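# Open the umbrella and rest it on the table

## Task

Spread the umbrella open far enough that its latch catches and holds it open, then leave it lying on the table, supported by its handle and by the rim of its canopy.

## Robot and tools

Robot: two six-joint arms, left_arm and right_arm, each with a parallel two-finger gripper. In the scene frame the origin sits at table-top height midway between the arms, +x points out over the table, +y toward left_arm and +z up. Calibrated base positions: left_arm at (-0.009, +0.310, 0) m, right_arm at (+0.018, -0.275, 0) m, both nearly unrotated about z. Hand positions and orientations in results are given in each arm's own base frame, while fixed cameras and the table use the scene frame. Reported hand positions can be off by a few centimetres, more when the arm is stretched out. end_effector_position is the point between the finger pads, about 1 cm short of the fingertips. Fingers point along the gripper's +z and close along its y.

Joint order for every arm, in rows and in result lists: waist, shoulder, elbow, wrist pitch, wrist yaw, wrist roll. Stated ranges in rad: waist -2.618 to 3.054, shoulder 0.000 to 3.142, elbow 0.000 to 3.142, wrist pitch -1.571 to 1.571, wrist yaw -1.571 to 1.571, wrist roll -2.094 to 2.094. The true ends may differ from these by up to 0.059 rad.

A row is always one flat list of 14 numbers, each in [-1, 1], covering both arms: left_arm's six joint values then its opening, followed by right_arm's six joint values then its opening. Joint values are offsets, not poses. They are scaled so that 1.0 equals 1.202 rad for the waist, 1.258 for the shoulder, 1.3 for the elbow, 2.073 for wrist pitch, and 2.022 for wrist yaw and for wrist roll. They count from the Joint targets line as it stood when the action (or move) began, not from the previous row, so sending the same offset again moves the joint further. Opening is absolute: +1 fully open, -1 shut. Send 0 offsets to keep an arm where it is, and repeat the current opening to leave a gripper alone, because 0 there is itself a command.

execute_actions(actions, cameras): actions is a list of actions; each action is a list of up to 15 rows, each row lasting one 1/30 s step; a short action repeats its last row until 15 steps are done. An action that would push any joint more than 0.059 rad beyond its range is rejected for both arms; if the first action fails that check or anything is malformed the whole call is rejected. An empty actions list just reports state and every image. cameras picks cam_high, cam_low, cam_left_wrist, cam_right_wrist (all by default, [] for none).

move(target, speed, blend, opening_speed, blocking, cameras): target is one 14-number row or a list of up to 15 rows, every one offset from the same starting Joint targets. Joints travel together along paths to those angles, so the hand follows a curve and nothing is avoided. speed is the top rate in rad/s of the joint with farthest to go, 0.01 to 2, default 0.5, one value or one per target. blend (rad) rounds the corners of intermediate targets. opening_speed (0.2 or more, opening units per second) makes the fingers change gradually; use a low value when closing on anything fragile. blocking=false returns after about 0.5 s while the move carries on. The extra 'move:' line reports done, off_target, moving, held or fault, plus limits=held and the farthest-off joint of any arm more than 0.035 rad away. done does not prove contact or grasp.

wait(seconds 0 to 10) lets time pass with the last commands held. stop brakes a running move. zoom_image(camera, region [x0, y0, x1, y1] in pixels, at most 504 by 504) enlarges part of the latest image; images are 896x504. read_manual gives only licence text. finished_scene(scene) ends the current scene permanently; pass the scene number reported in results, and only once the umbrella is latched open and stays resting on handle and canopy rim without the robot.

Result lines: Joint positions and Joint velocities per arm in joint order (rad, rad/s) then finger-pad gap (m; 0.094 fully open). Joint targets are the angles your next offsets start from. grip_measured is opening on the command scale; it tracks the command right up to the force limit, so a grasp shows no obvious stop, and a firm squeeze reads a few millimetres under the object width. grip_effort_nm is motor effort, negative when closing. Joint torques include arm weight; positive means toward larger angles; joints 1 to 3 wrap at ±28 N m. 'joint sent to its limit' means a joint reached its real end; 'joint command not followed' means the clearance check altered targets. MOTOR HOT appears at 75 °C; at 90 °C the arm folds and stops working.

Joint speed is capped and each target is kept within a set lead of the measured angle, so big changes take several actions, and very small turns may not start. To stop an arm pushing into something, command targets back past its measured positions.

Avoid: dropping the umbrella or releasing it while it moves, anything leaving the table, fast impacts, hard pressing, collisions between the two arms, holding loads or stretched poses for long (heat), and stops of either arm.

Each tool is called after ">>>" in YAML: its name, and indented under it one key for each argument.

## Session

>>> execute_actions:
  actions: []

Scene clock: 0.00 s.
left_arm: end_effector_position=(+0.4116, +0.0164, +0.1153) grip_measured=+1.000 grip_effort_nm=n/a end_effector_quat_wxyz=(+0.594, -0.024, +0.802, +0.061) | right_arm: end_effector_position=(+0.3828, -0.0287, +0.0911) grip_measured=+1.000 grip_effort_nm=n/a end_effector_quat_wxyz=(+0.572, +0.075, +0.812, -0.090)
Joint positions: left_arm=[-0.029 1.555 0.428 0.832 -0.154 0.026 0.094] | right_arm=[0.054 1.542 0.327 0.865 0.285 0.038 0.094]
Joint velocities: within noise
Joint torques (N m): no reading
Motor temperatures (°C): left_arm=[34 36 40 34 32 32 30] | right_arm=[35 35 35 33 33 34 34]
Heat: left arm: 40 °C; right arm: 35 °C.
Joint targets: left_arm=[-0.029 1.552 0.431 0.824 -0.154 0.026] | right_arm=[0.054 1.537 0.332 0.864 0.287 0.038]
Tool commands: left_gripper/opening=+1.0 right_gripper/opening=+1.0

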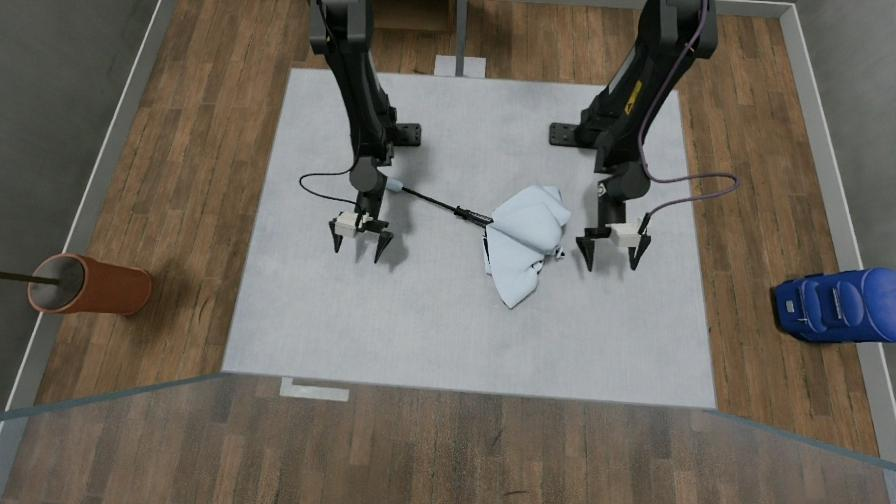

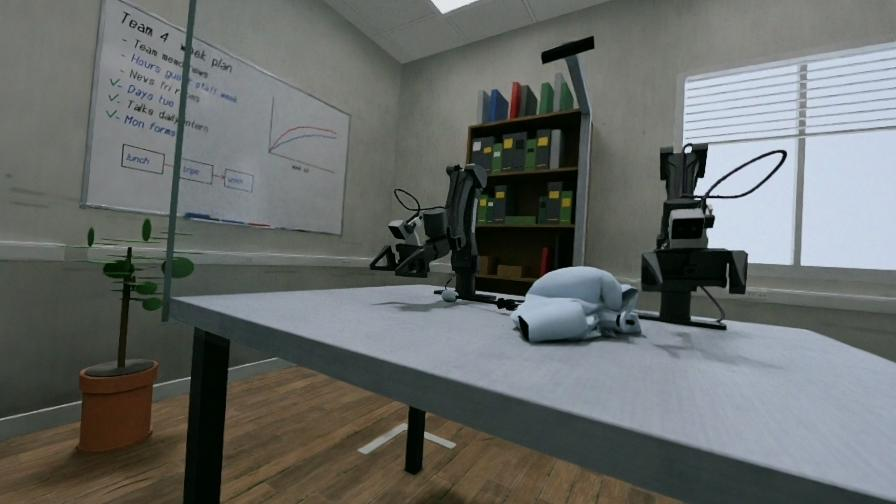

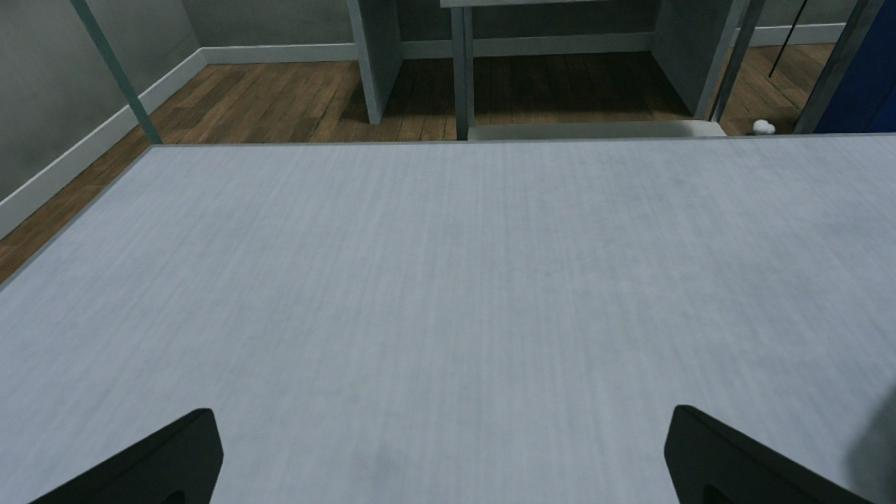

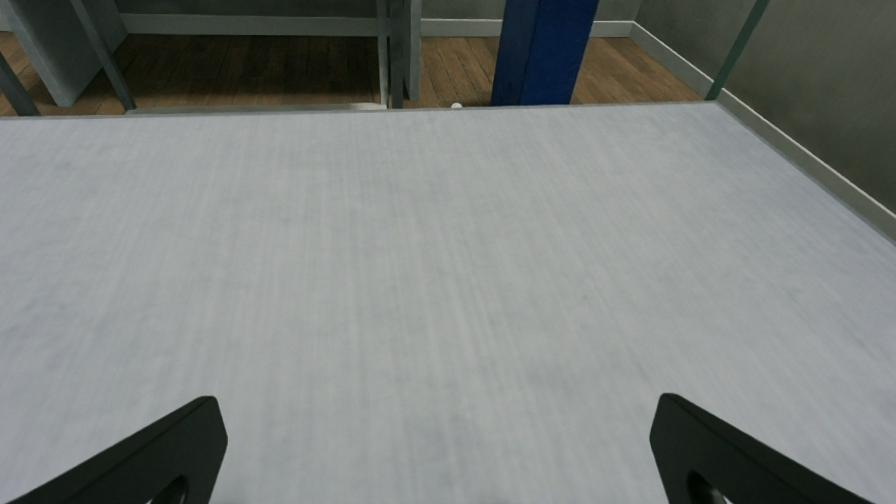

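>>> zoom_image:
  camera: "cam_high"
  region: [320, 120, 660, 320]

>>> zoom_image:
  camera: "cam_low"
  region: [340, 200, 760, 400]

Scaled by 1.482 from the camera's 896x504 image, which has a finer 1280x720 frame.

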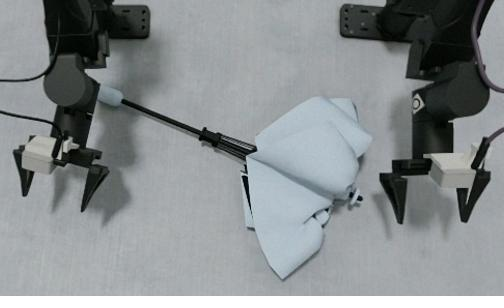

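Scaled by 1.200 from the camera's 896x504 image, which has a finer 1280x720 frame.

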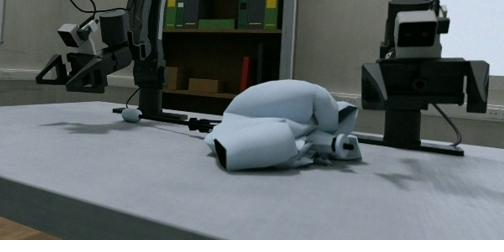

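>>> move:
  target: [-0.127,-0.061,0.822,-0.989,0.076,-0.013,1,0.536,-0.186,0.792,-1.0,-0.142,-0.019,1]
  speed: 1.2

Scene clock: 15.37 s.
left_arm: end_effector_position=(+0.3238, -0.0548, +0.2051) grip_measured=+1.000 grip_effort_nm=-0.012 end_effector_quat_wxyz=(+0.172, +0.088, +0.981, -0.011) | right_arm: end_effector_position=(+0.2262, +0.1864, +0.2083) grip_measured=+1.000 grip_effort_nm=-0.032 end_effector_quat_wxyz=(+0.186, -0.327, +0.925, +0.062)
Joint positions: left_arm=[-0.175 1.489 1.477 -1.213 -0.007 0.005 0.094] | right_arm=[0.693 1.318 1.332 -1.192 0.012 0.011 0.094]
Joint torques (N m): left_arm=[-0.57 -6.13 8.55 1.08 0.04 -0.02] | right_arm=[0.49 -4.89 9.52 0.92 -0.11 -0.1]
Joint targets: left_arm=[-0.182 1.476 1.500 -1.226 0.000 0.000] | right_arm=[0.698 1.303 1.362 -1.209 0.000 0.000]
move: done

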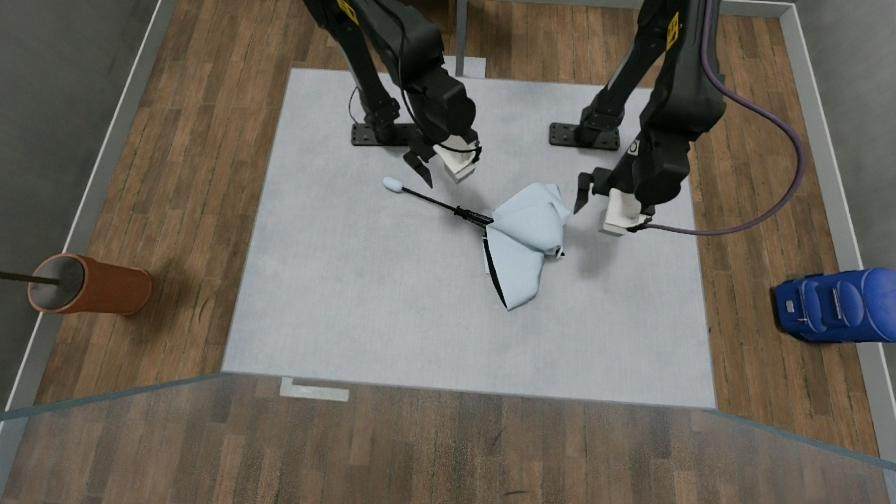

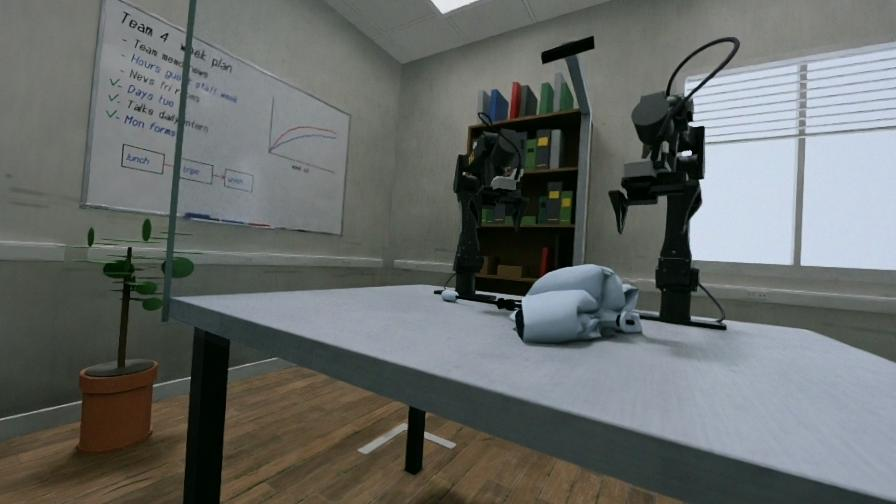

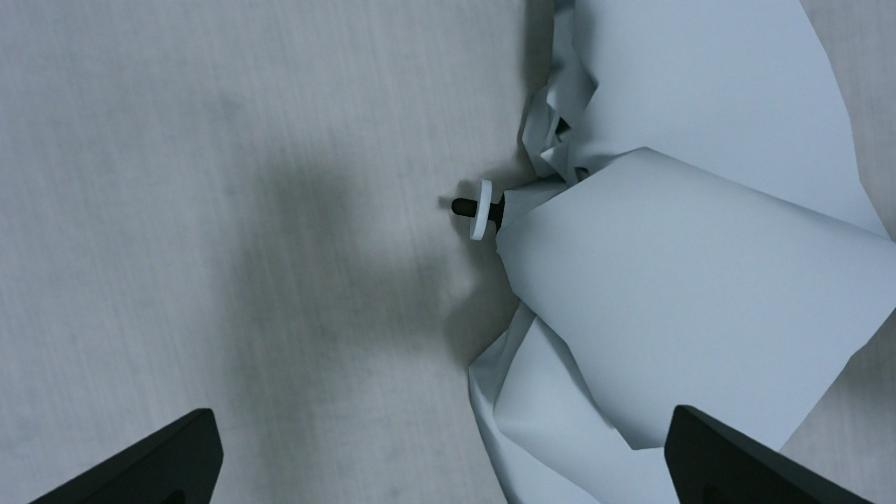

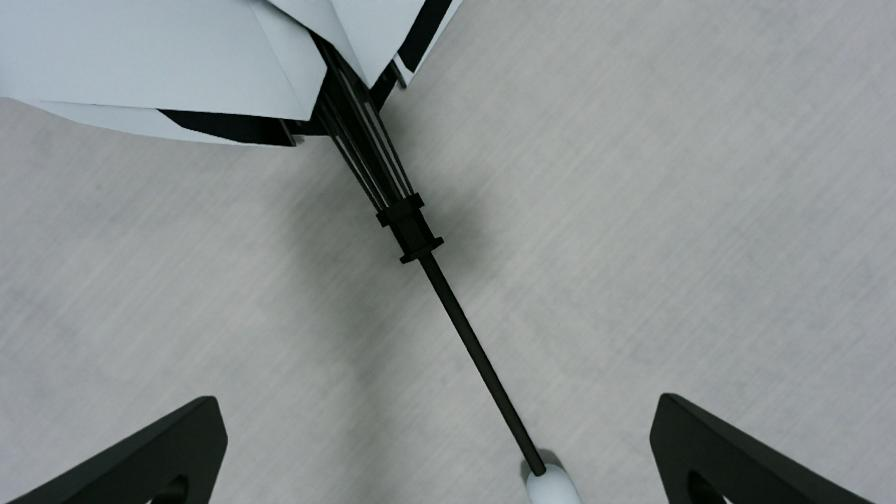

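>>> zoom_image:
  camera: "cam_right_wrist"
  region: [300, 0, 600, 300]

>>> zoom_image:
  camera: "cam_left_wrist"
  region: [400, 80, 700, 300]

>>> zoom_image:
  camera: "cam_low"
  region: [420, 240, 680, 360]

Scaled by 1.680 from the camera's 896x504 image, which has a finer 1280x720 frame.

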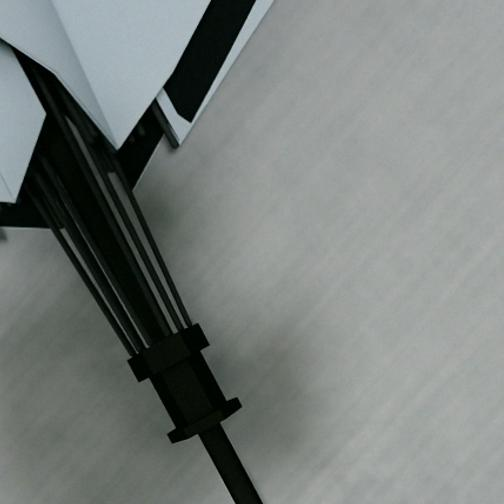

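Scaled by 1.680 from the camera's 896x504 image, which has a finer 1280x720 frame.

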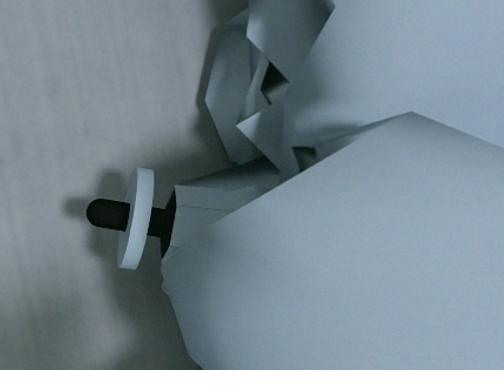

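Scaled by 1.938 from the camera's 896x504 image, which has a finer 1280x720 frame.

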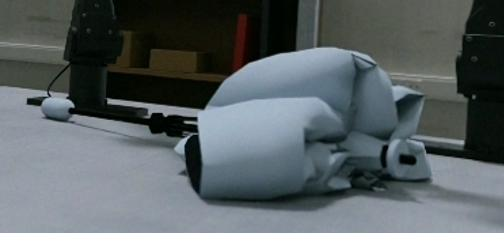

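>>> move:
  target: [0,0,0,0,0,0,0,-0.228,-0.1005,-0.632,0.4857,-0.259,-0.2515,0]
  speed: 1.0

>>> zoom_image:
  camera: "cam_right_wrist"
  region: [200, 0, 700, 504]

Scene clock: 39.80 s.
left_arm: end_effector_position=(+0.3234, -0.0549, +0.2049) grip_measured=+0.001 grip_effort_nm=-0.076 end_effector_quat_wxyz=(+0.171, +0.088, +0.981, -0.011) | right_arm: end_effector_position=(+0.2405, +0.2054, +0.0953) grip_measured=+0.002 grip_effort_nm=-0.149 end_effector_quat_wxyz=(+0.346, -0.483, +0.773, +0.221)
Joint positions: left_arm=[-0.175 1.489 1.477 -1.214 -0.006 0.005 0.047] | right_arm=[0.429 1.196 0.558 -0.218 -0.502 -0.497 0.047]
Joint torques (N m): left_arm=[-0.57 -6.15 8.55 1.1 0.05 -0.02] | right_arm=[-0.49 -4.63 5.61 1.6 -0.46 -0.11]
Joint targets: left_arm=[-0.182 1.476 1.500 -1.227 0.000 0.000] | right_arm=[0.424 1.176 0.540 -0.202 -0.523 -0.509]
move: done

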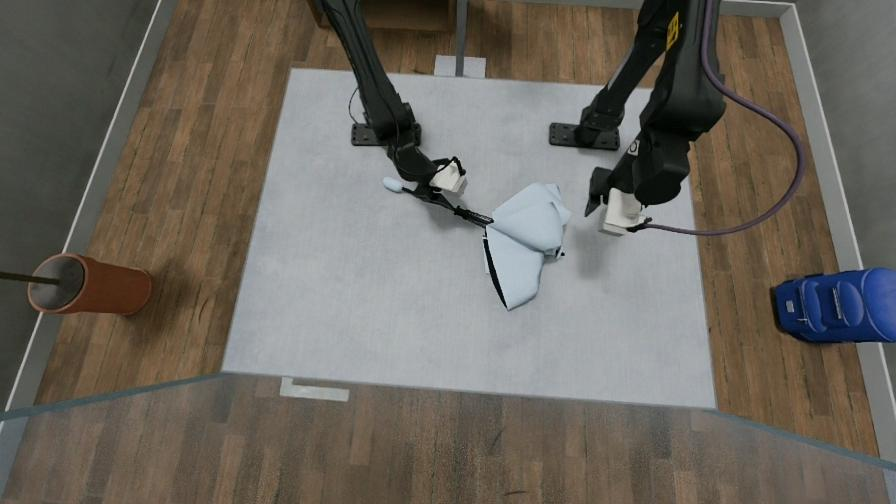

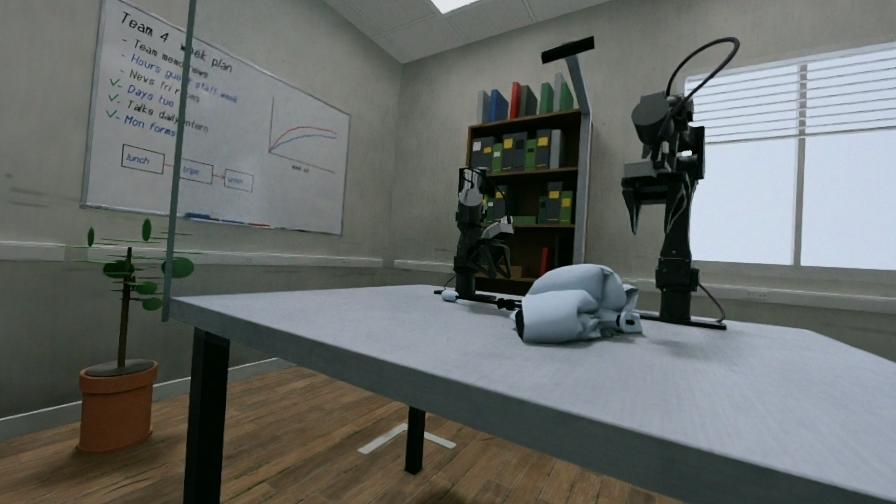

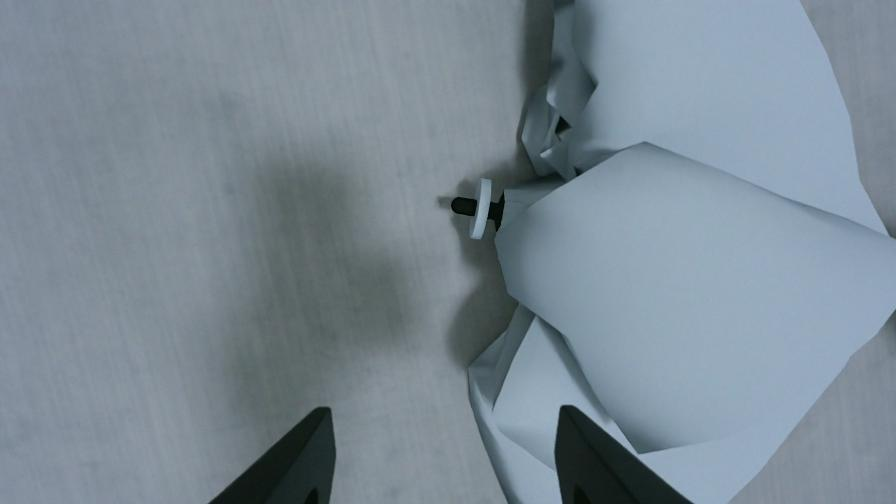

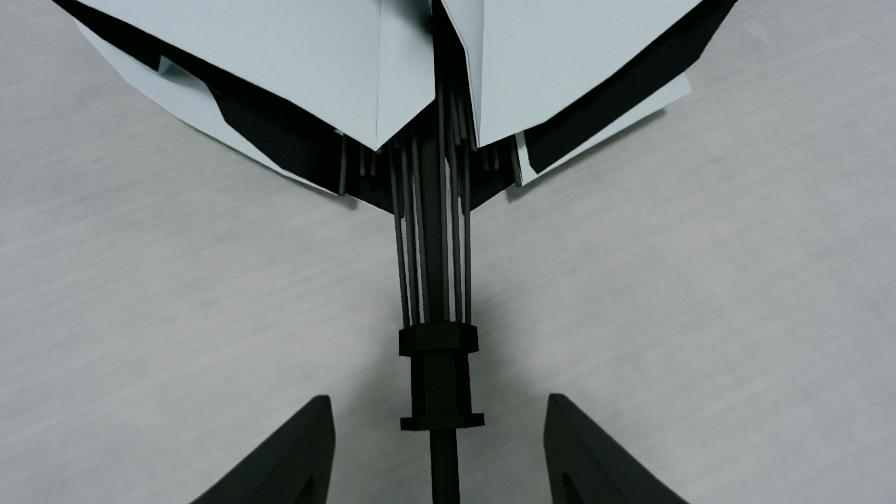

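Scaled by 1.000.

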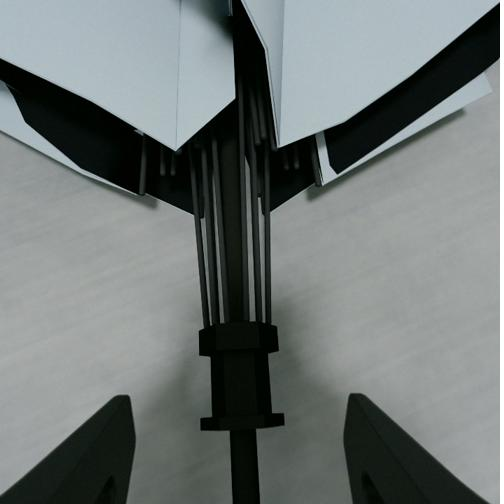

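>>> move:
  target: [0,0,0,0,0,0,0,0,0.2067,-0.148,0.218,0,0,0]
  speed: 0.4
  cameras: ["cam_right_wrist","cam_low"]

Scene clock: 46.37 s.
left_arm: end_effector_position=(+0.3234, -0.0549, +0.2049) grip_measured=+0.001 grip_effort_nm=-0.071 end_effector_quat_wxyz=(+0.171, +0.088, +0.981, -0.011) | right_arm: end_effector_position=(+0.2426, +0.2067, +0.0284) grip_measured=+0.002 grip_effort_nm=-0.149 end_effector_quat_wxyz=(+0.359, -0.484, +0.767, +0.220)
Joint positions: left_arm=[-0.175 1.489 1.477 -1.214 -0.006 0.005 0.047] | right_arm=[0.429 1.426 0.364 0.233 -0.504 -0.497 0.047]
Joint torques (N m): left_arm=[-0.57 -6.15 8.54 1.09 0.04 -0.02] | right_arm=[-0.5 -2.92 4.42 1.64 -0.43 -0.1]
Joint targets: left_arm=[-0.182 1.476 1.500 -1.227 0.000 0.000] | right_arm=[0.424 1.436 0.348 0.249 -0.523 -0.508]
move: done
Images, in order: cam_low, cam_right_wrist.

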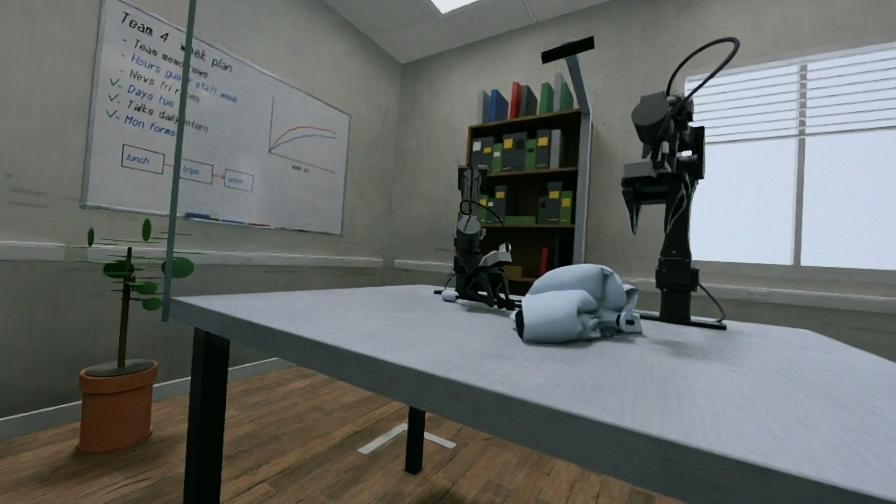

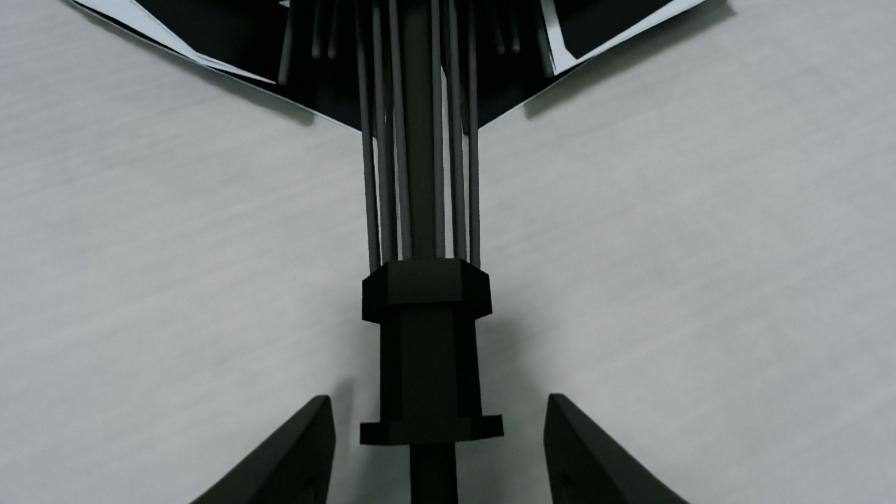

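>>> move:
  target: [0,0,0,0,0,0,0,-0.0196,0.0151,-0.0368,0.0275,-0.0084,-0.0035,0]
  speed: 0.2
  cameras: ["cam_right_wrist"]

Scene clock: 55.47 s.
left_arm: end_effector_position=(+0.3234, -0.0549, +0.2049) grip_measured=+0.001 grip_effort_nm=-0.071 end_effector_quat_wxyz=(+0.171, +0.088, +0.981, -0.011) | right_arm: end_effector_position=(+0.2372, +0.1993, +0.0179) grip_measured=+0.002 grip_effort_nm=-0.149 end_effector_quat_wxyz=(+0.358, -0.479, +0.770, +0.222)
Joint positions: left_arm=[-0.175 1.489 1.477 -1.214 -0.006 0.005 0.047] | right_arm=[0.406 1.444 0.317 0.291 -0.519 -0.504 0.047]
Joint torques (N m): left_arm=[-0.58 -6.13 8.54 1.09 0.04 -0.01] | right_arm=[-0.58 -2.74 4.12 1.64 -0.46 -0.1]
Joint targets: left_arm=[-0.182 1.476 1.500 -1.227 0.000 0.000] | right_arm=[0.400 1.455 0.300 0.307 -0.540 -0.516]
move: done
Images, in order: cam_right_wrist.

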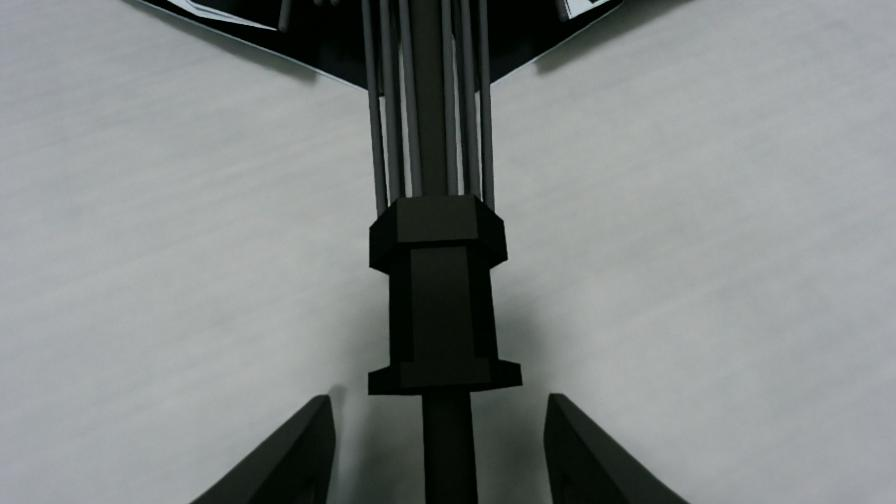

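>>> move:
  target: [0,0,0,0,0,0,0,0,0,0,0,0,0,-0.95]
  opening_speed: 0.5
  cameras: ["cam_right_wrist"]

Scene clock: 59.00 s.
left_arm: end_effector_position=(+0.3234, -0.0549, +0.2049) grip_measured=+0.001 grip_effort_nm=-0.081 end_effector_quat_wxyz=(+0.171, +0.088, +0.981, -0.011) | right_arm: end_effector_position=(+0.2366, +0.2002, +0.0185) grip_measured=-0.845 grip_effort_nm=-1.033 end_effector_quat_wxyz=(+0.359, -0.482, +0.767, +0.224)
Joint positions: left_arm=[-0.175 1.489 1.477 -1.214 -0.006 0.005 0.047] | right_arm=[0.406 1.444 0.317 0.292 -0.526 -0.509 0.007]
Joint torques (N m): left_arm=[-0.58 -6.13 8.53 1.09 0.04 -0.02] | right_arm=[-0.57 -2.78 4.07 1.62 -0.37 -0.05]
Joint targets: left_arm=[-0.182 1.476 1.500 -1.227 0.000 0.000] | right_arm=[0.400 1.455 0.300 0.307 -0.540 -0.516]
move: done
Images, in order: cam_right_wrist.

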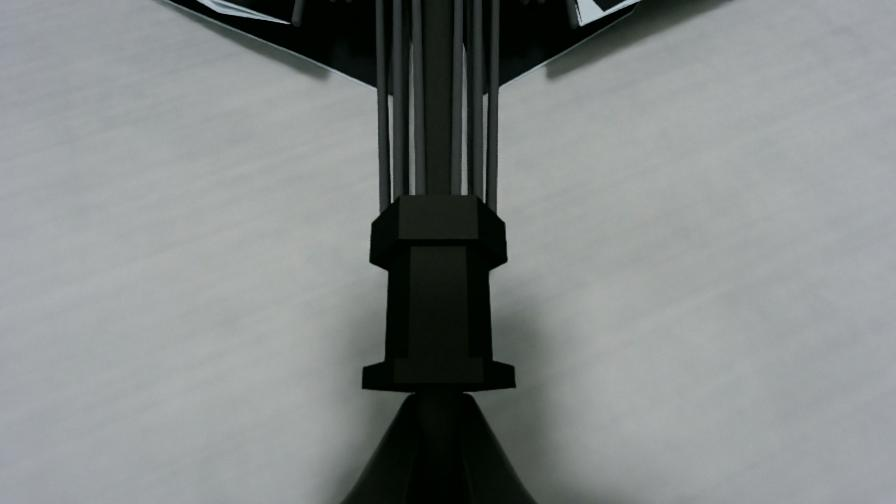

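>>> move:
  target:
    - [0.5637,0.2194,0.327,-0.1327,0.3412,-0.2243,-0.3,0,0,0,0,0,0,-0.95]
    - [0.5637,0.2194,0.327,-0.1327,0.3412,-0.2243,-0.3,0.02,-0.221,0.1846,-0.2455,0.0084,0.0035,-0.95]
  speed: [0.9,0.25]

Scene clock: 81.43 s.
left_arm: end_effector_position=(+0.3564, +0.0692, +0.2751) grip_measured=-0.299 grip_effort_nm=-0.071 end_effector_quat_wxyz=(+0.123, -0.394, +0.850, -0.326) | right_arm: end_effector_position=(+0.2261, +0.1962, +0.0704) grip_measured=-0.849 grip_effort_nm=-1.057 end_effector_quat_wxyz=(+0.317, -0.482, +0.786, +0.223)
Joint positions: left_arm=[0.501 1.735 1.899 -1.489 0.676 -0.453 0.033] | right_arm=[0.418 1.205 0.496 -0.218 -0.506 -0.509 0.007]
Joint torques (N m): left_arm=[-0.39 -5.56 8.32 0.85 0.48 0.04] | right_arm=[0.57 -5.07 10.77 1.51 -0.41 0.02]
Motor temperatures (°C): left_arm=[34 37 43 36 32 32 30] | right_arm=[35 35 36 38 33 34 35]
Joint targets: left_arm=[0.496 1.752 1.925 -1.502 0.689 -0.454] | right_arm=[0.424 1.177 0.540 -0.202 -0.523 -0.509]
move: off_target (right_arm); right_arm: the elbow is farthest, 0.044 rad from its target

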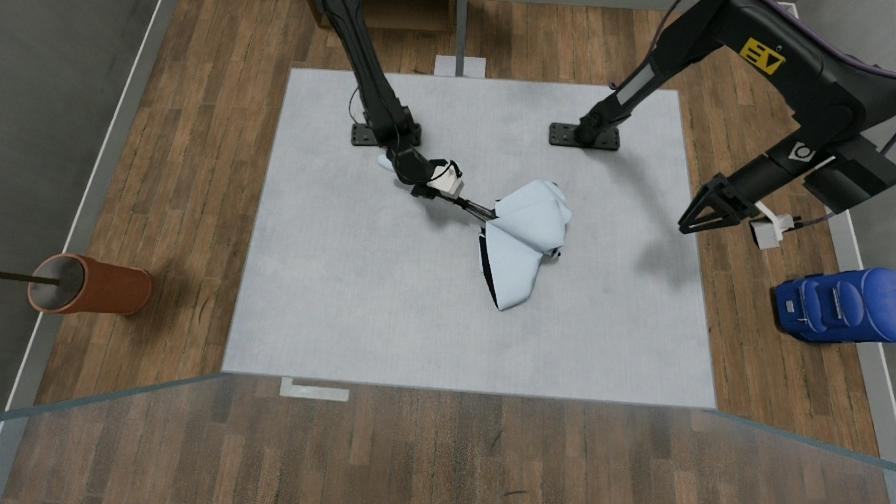

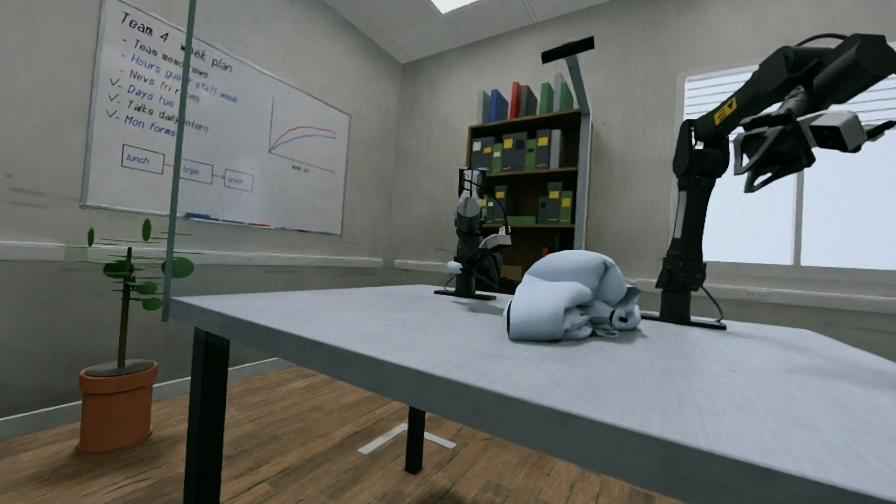

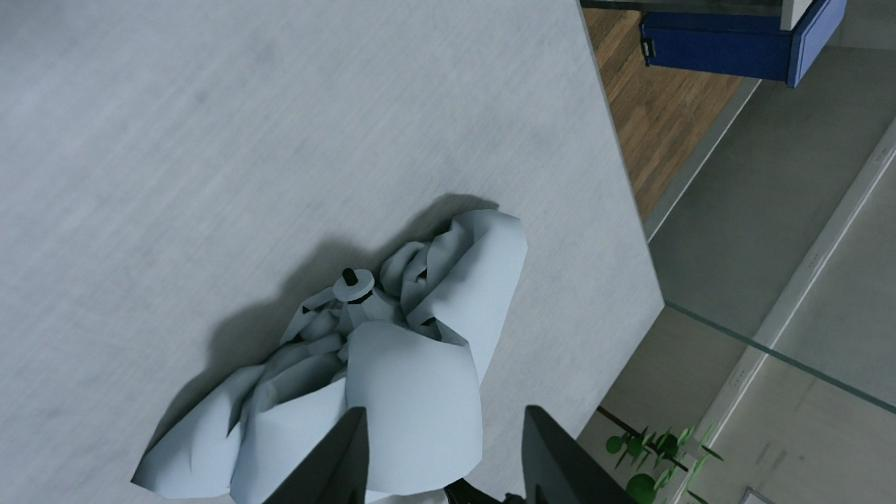

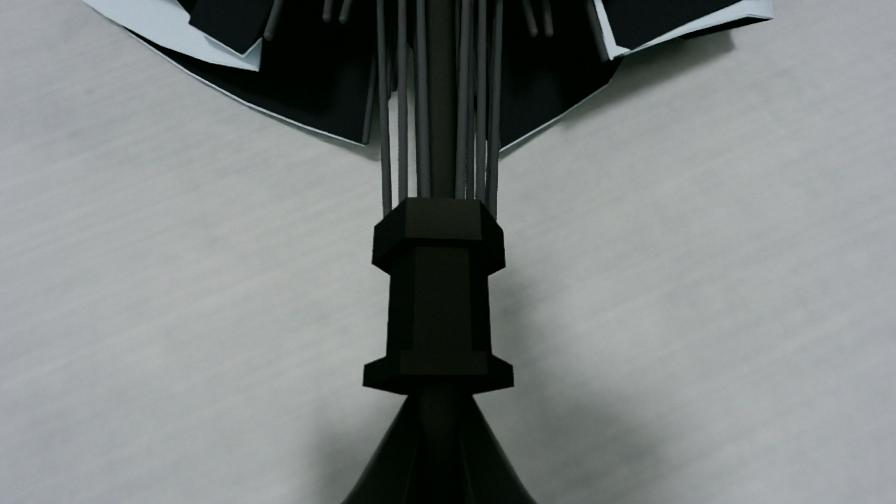

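>>> zoom_image:
  camera: "cam_high"
  region: [360, 140, 600, 320]

>>> zoom_image:
  camera: "cam_left_wrist"
  region: [240, 200, 500, 400]

>>> zoom_image:
  camera: "cam_low"
  region: [420, 220, 680, 360]

Scaled by 2.100 from the camera's 896x504 image, which has a finer 1280x720 frame.

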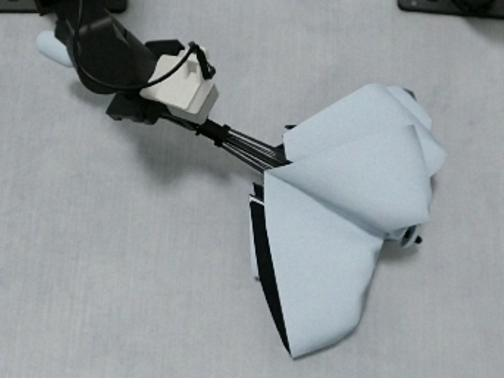

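Scaled by 1.938 from the camera's 896x504 image, which has a finer 1280x720 frame.

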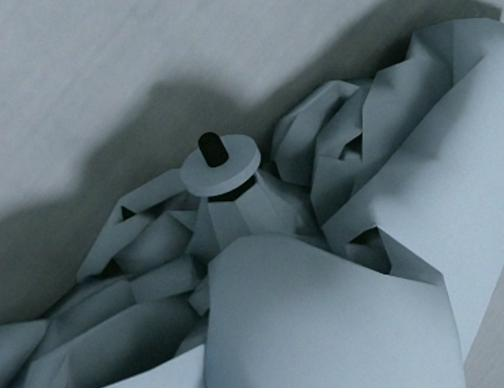

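Scaled by 1.938 from the camera's 896x504 image, which has a finer 1280x720 frame.

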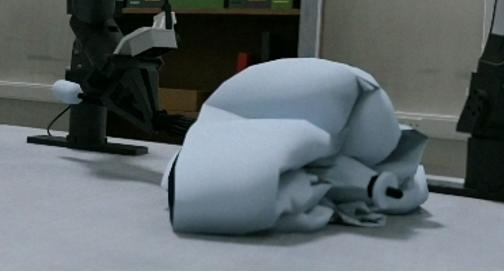

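>>> move:
  target: [-0.1252,0.2742,-0.3456,0.1216,0.11,-0.0223,-0.4,0,0,0,0,0,0,-0.95]
  speed: 0.6

>>> zoom_image:
  camera: "cam_left_wrist"
  region: [200, 150, 650, 504]

>>> zoom_image:
  camera: "cam_low"
  region: [480, 220, 780, 360]

Scene clock: 99.03 s.
left_arm: end_effector_position=(+0.3592, -0.0168, +0.0840) grip_measured=-0.399 grip_effort_nm=-0.081 end_effector_quat_wxyz=(-0.167, -0.424, +0.787, -0.417) | right_arm: end_effector_position=(+0.2259, +0.1961, +0.0702) grip_measured=-0.849 grip_effort_nm=-1.062 end_effector_quat_wxyz=(+0.316, -0.481, +0.786, +0.224)
Joint positions: left_arm=[0.347 2.089 1.481 -1.264 0.895 -0.497 0.028] | right_arm=[0.418 1.205 0.496 -0.22 -0.506 -0.509 0.007]
Joint torques (N m): left_arm=[-0.1 -8.18 4.93 0.06 0.57 0.02] | right_arm=[0.59 -5.08 10.78 1.54 -0.42 0.01]
Joint targets: left_arm=[0.346 2.097 1.475 -1.250 0.912 -0.499] | right_arm=[0.424 1.177 0.540 -0.203 -0.523 -0.509]
move: off_target (right_arm); right_arm: the elbow is farthest, 0.044 rad from its target

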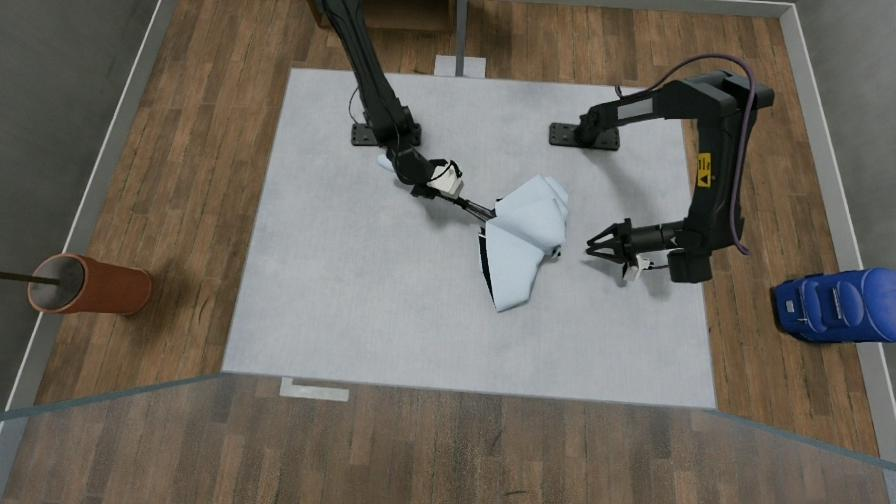

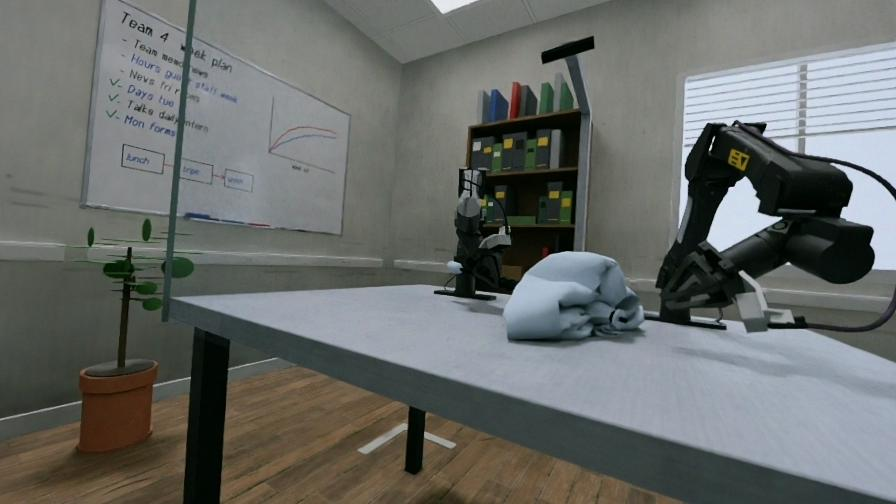

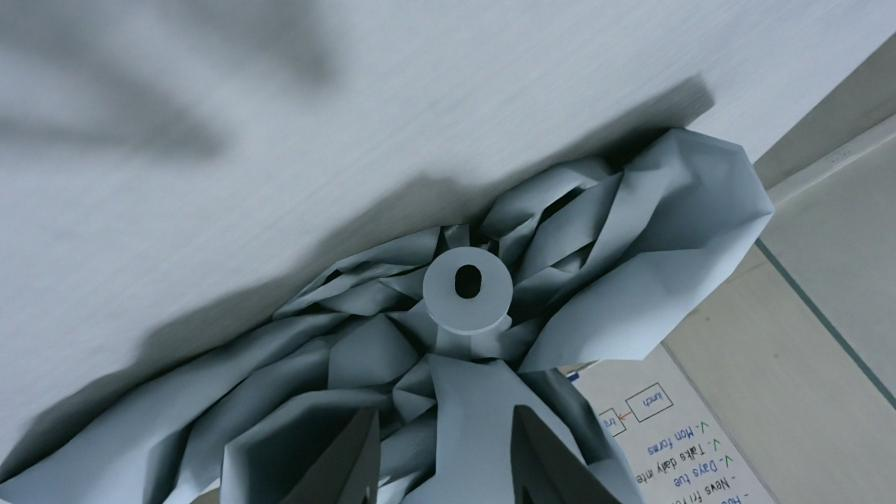

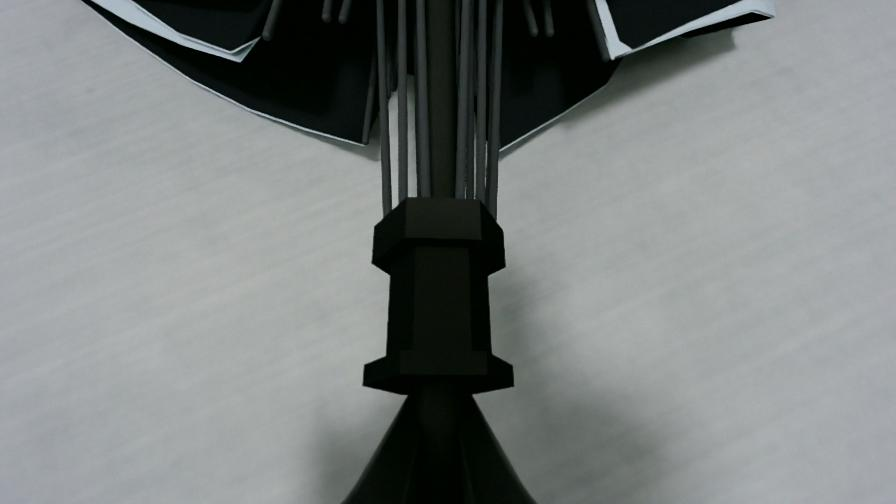

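Scaled by 1.120 from the camera's 896x504 image, which has a finer 1280x720 frame.

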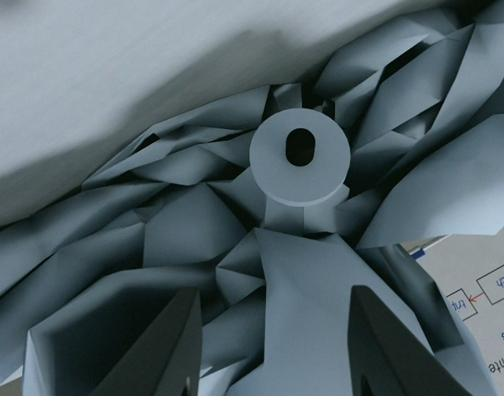

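Scaled by 1.680 from the camera's 896x504 image, which has a finer 1280x720 frame.

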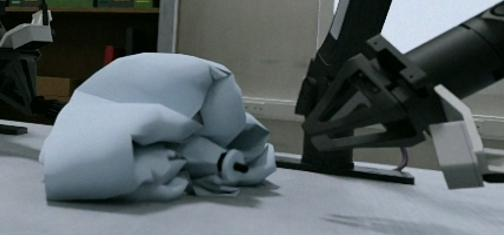

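>>> move:
  target: [-0.1032,-0.0193,-0.0987,0.1283,0.0132,-0.0991,-0.4,0,0,0,0,0,0,-0.95]
  speed: 0.3
  cameras: ["cam_left_wrist","cam_low"]

>>> zoom_image:
  camera: "cam_left_wrist"
  region: [250, 200, 650, 504]

>>> zoom_image:
  camera: "cam_low"
  region: [540, 250, 740, 350]

Scene clock: 114.40 s.
left_arm: end_effector_position=(+0.3693, -0.0601, +0.0544) grip_measured=-0.399 grip_effort_nm=-0.081 end_effector_quat_wxyz=(-0.170, -0.427, +0.785, -0.416) | right_arm: end_effector_position=(+0.2259, +0.1961, +0.0702) grip_measured=-0.849 grip_effort_nm=-1.057 end_effector_quat_wxyz=(+0.316, -0.481, +0.786, +0.224)
Joint positions: left_arm=[0.225 2.089 1.362 -0.996 0.922 -0.697 0.028] | right_arm=[0.418 1.205 0.496 -0.22 -0.506 -0.509 0.007]
Joint torques (N m): left_arm=[-0.27 -10.02 4.19 0.31 0.62 0.04] | right_arm=[0.59 -5.07 10.82 1.55 -0.43 0.02]
Joint targets: left_arm=[0.221 2.072 1.347 -0.984 0.938 -0.700] | right_arm=[0.424 1.177 0.540 -0.202 -0.523 -0.509]
move: off_target (right_arm); right_arm: the elbow is farthest, 0.044 rad from its target
Images, in order: cam_low, cam_left_wrist.

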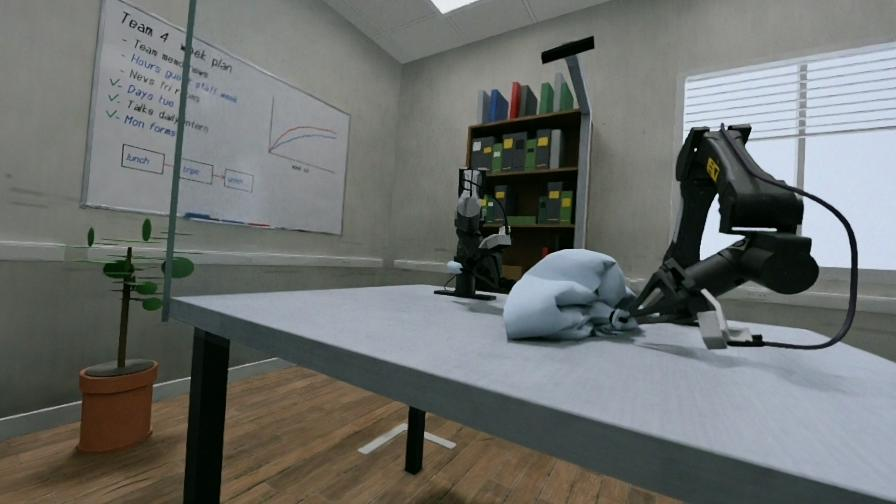

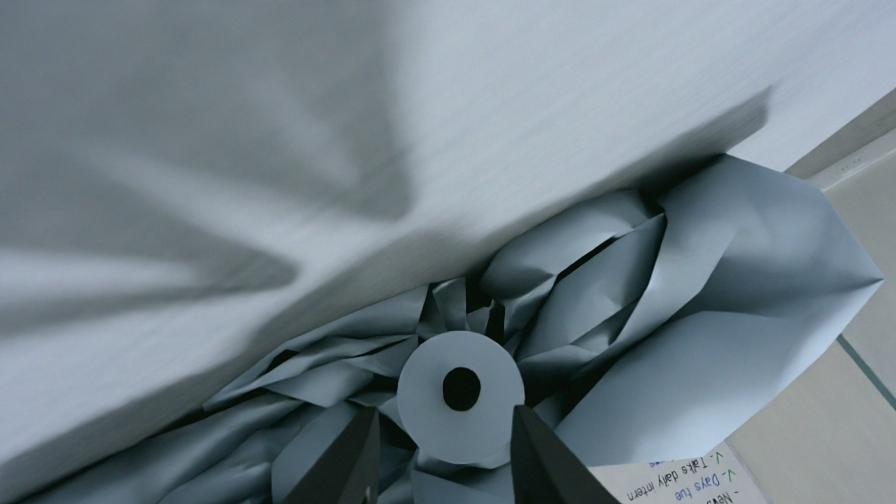

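Scaled by 1.260 from the camera's 896x504 image, which has a finer 1280x720 frame.

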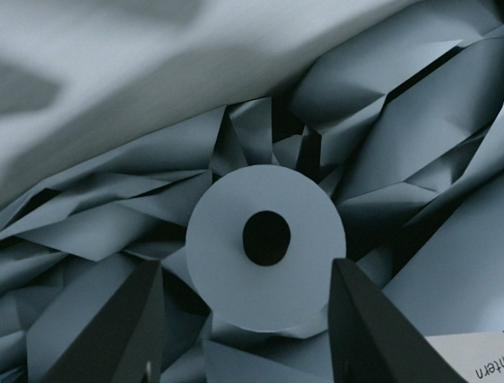

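Scaled by 2.520 from the camera's 896x504 image, which has a finer 1280x720 frame.

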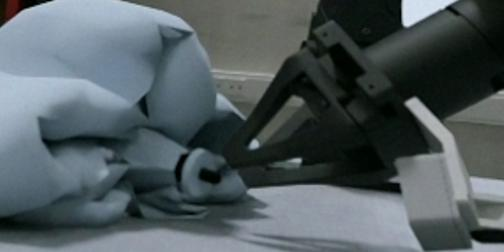

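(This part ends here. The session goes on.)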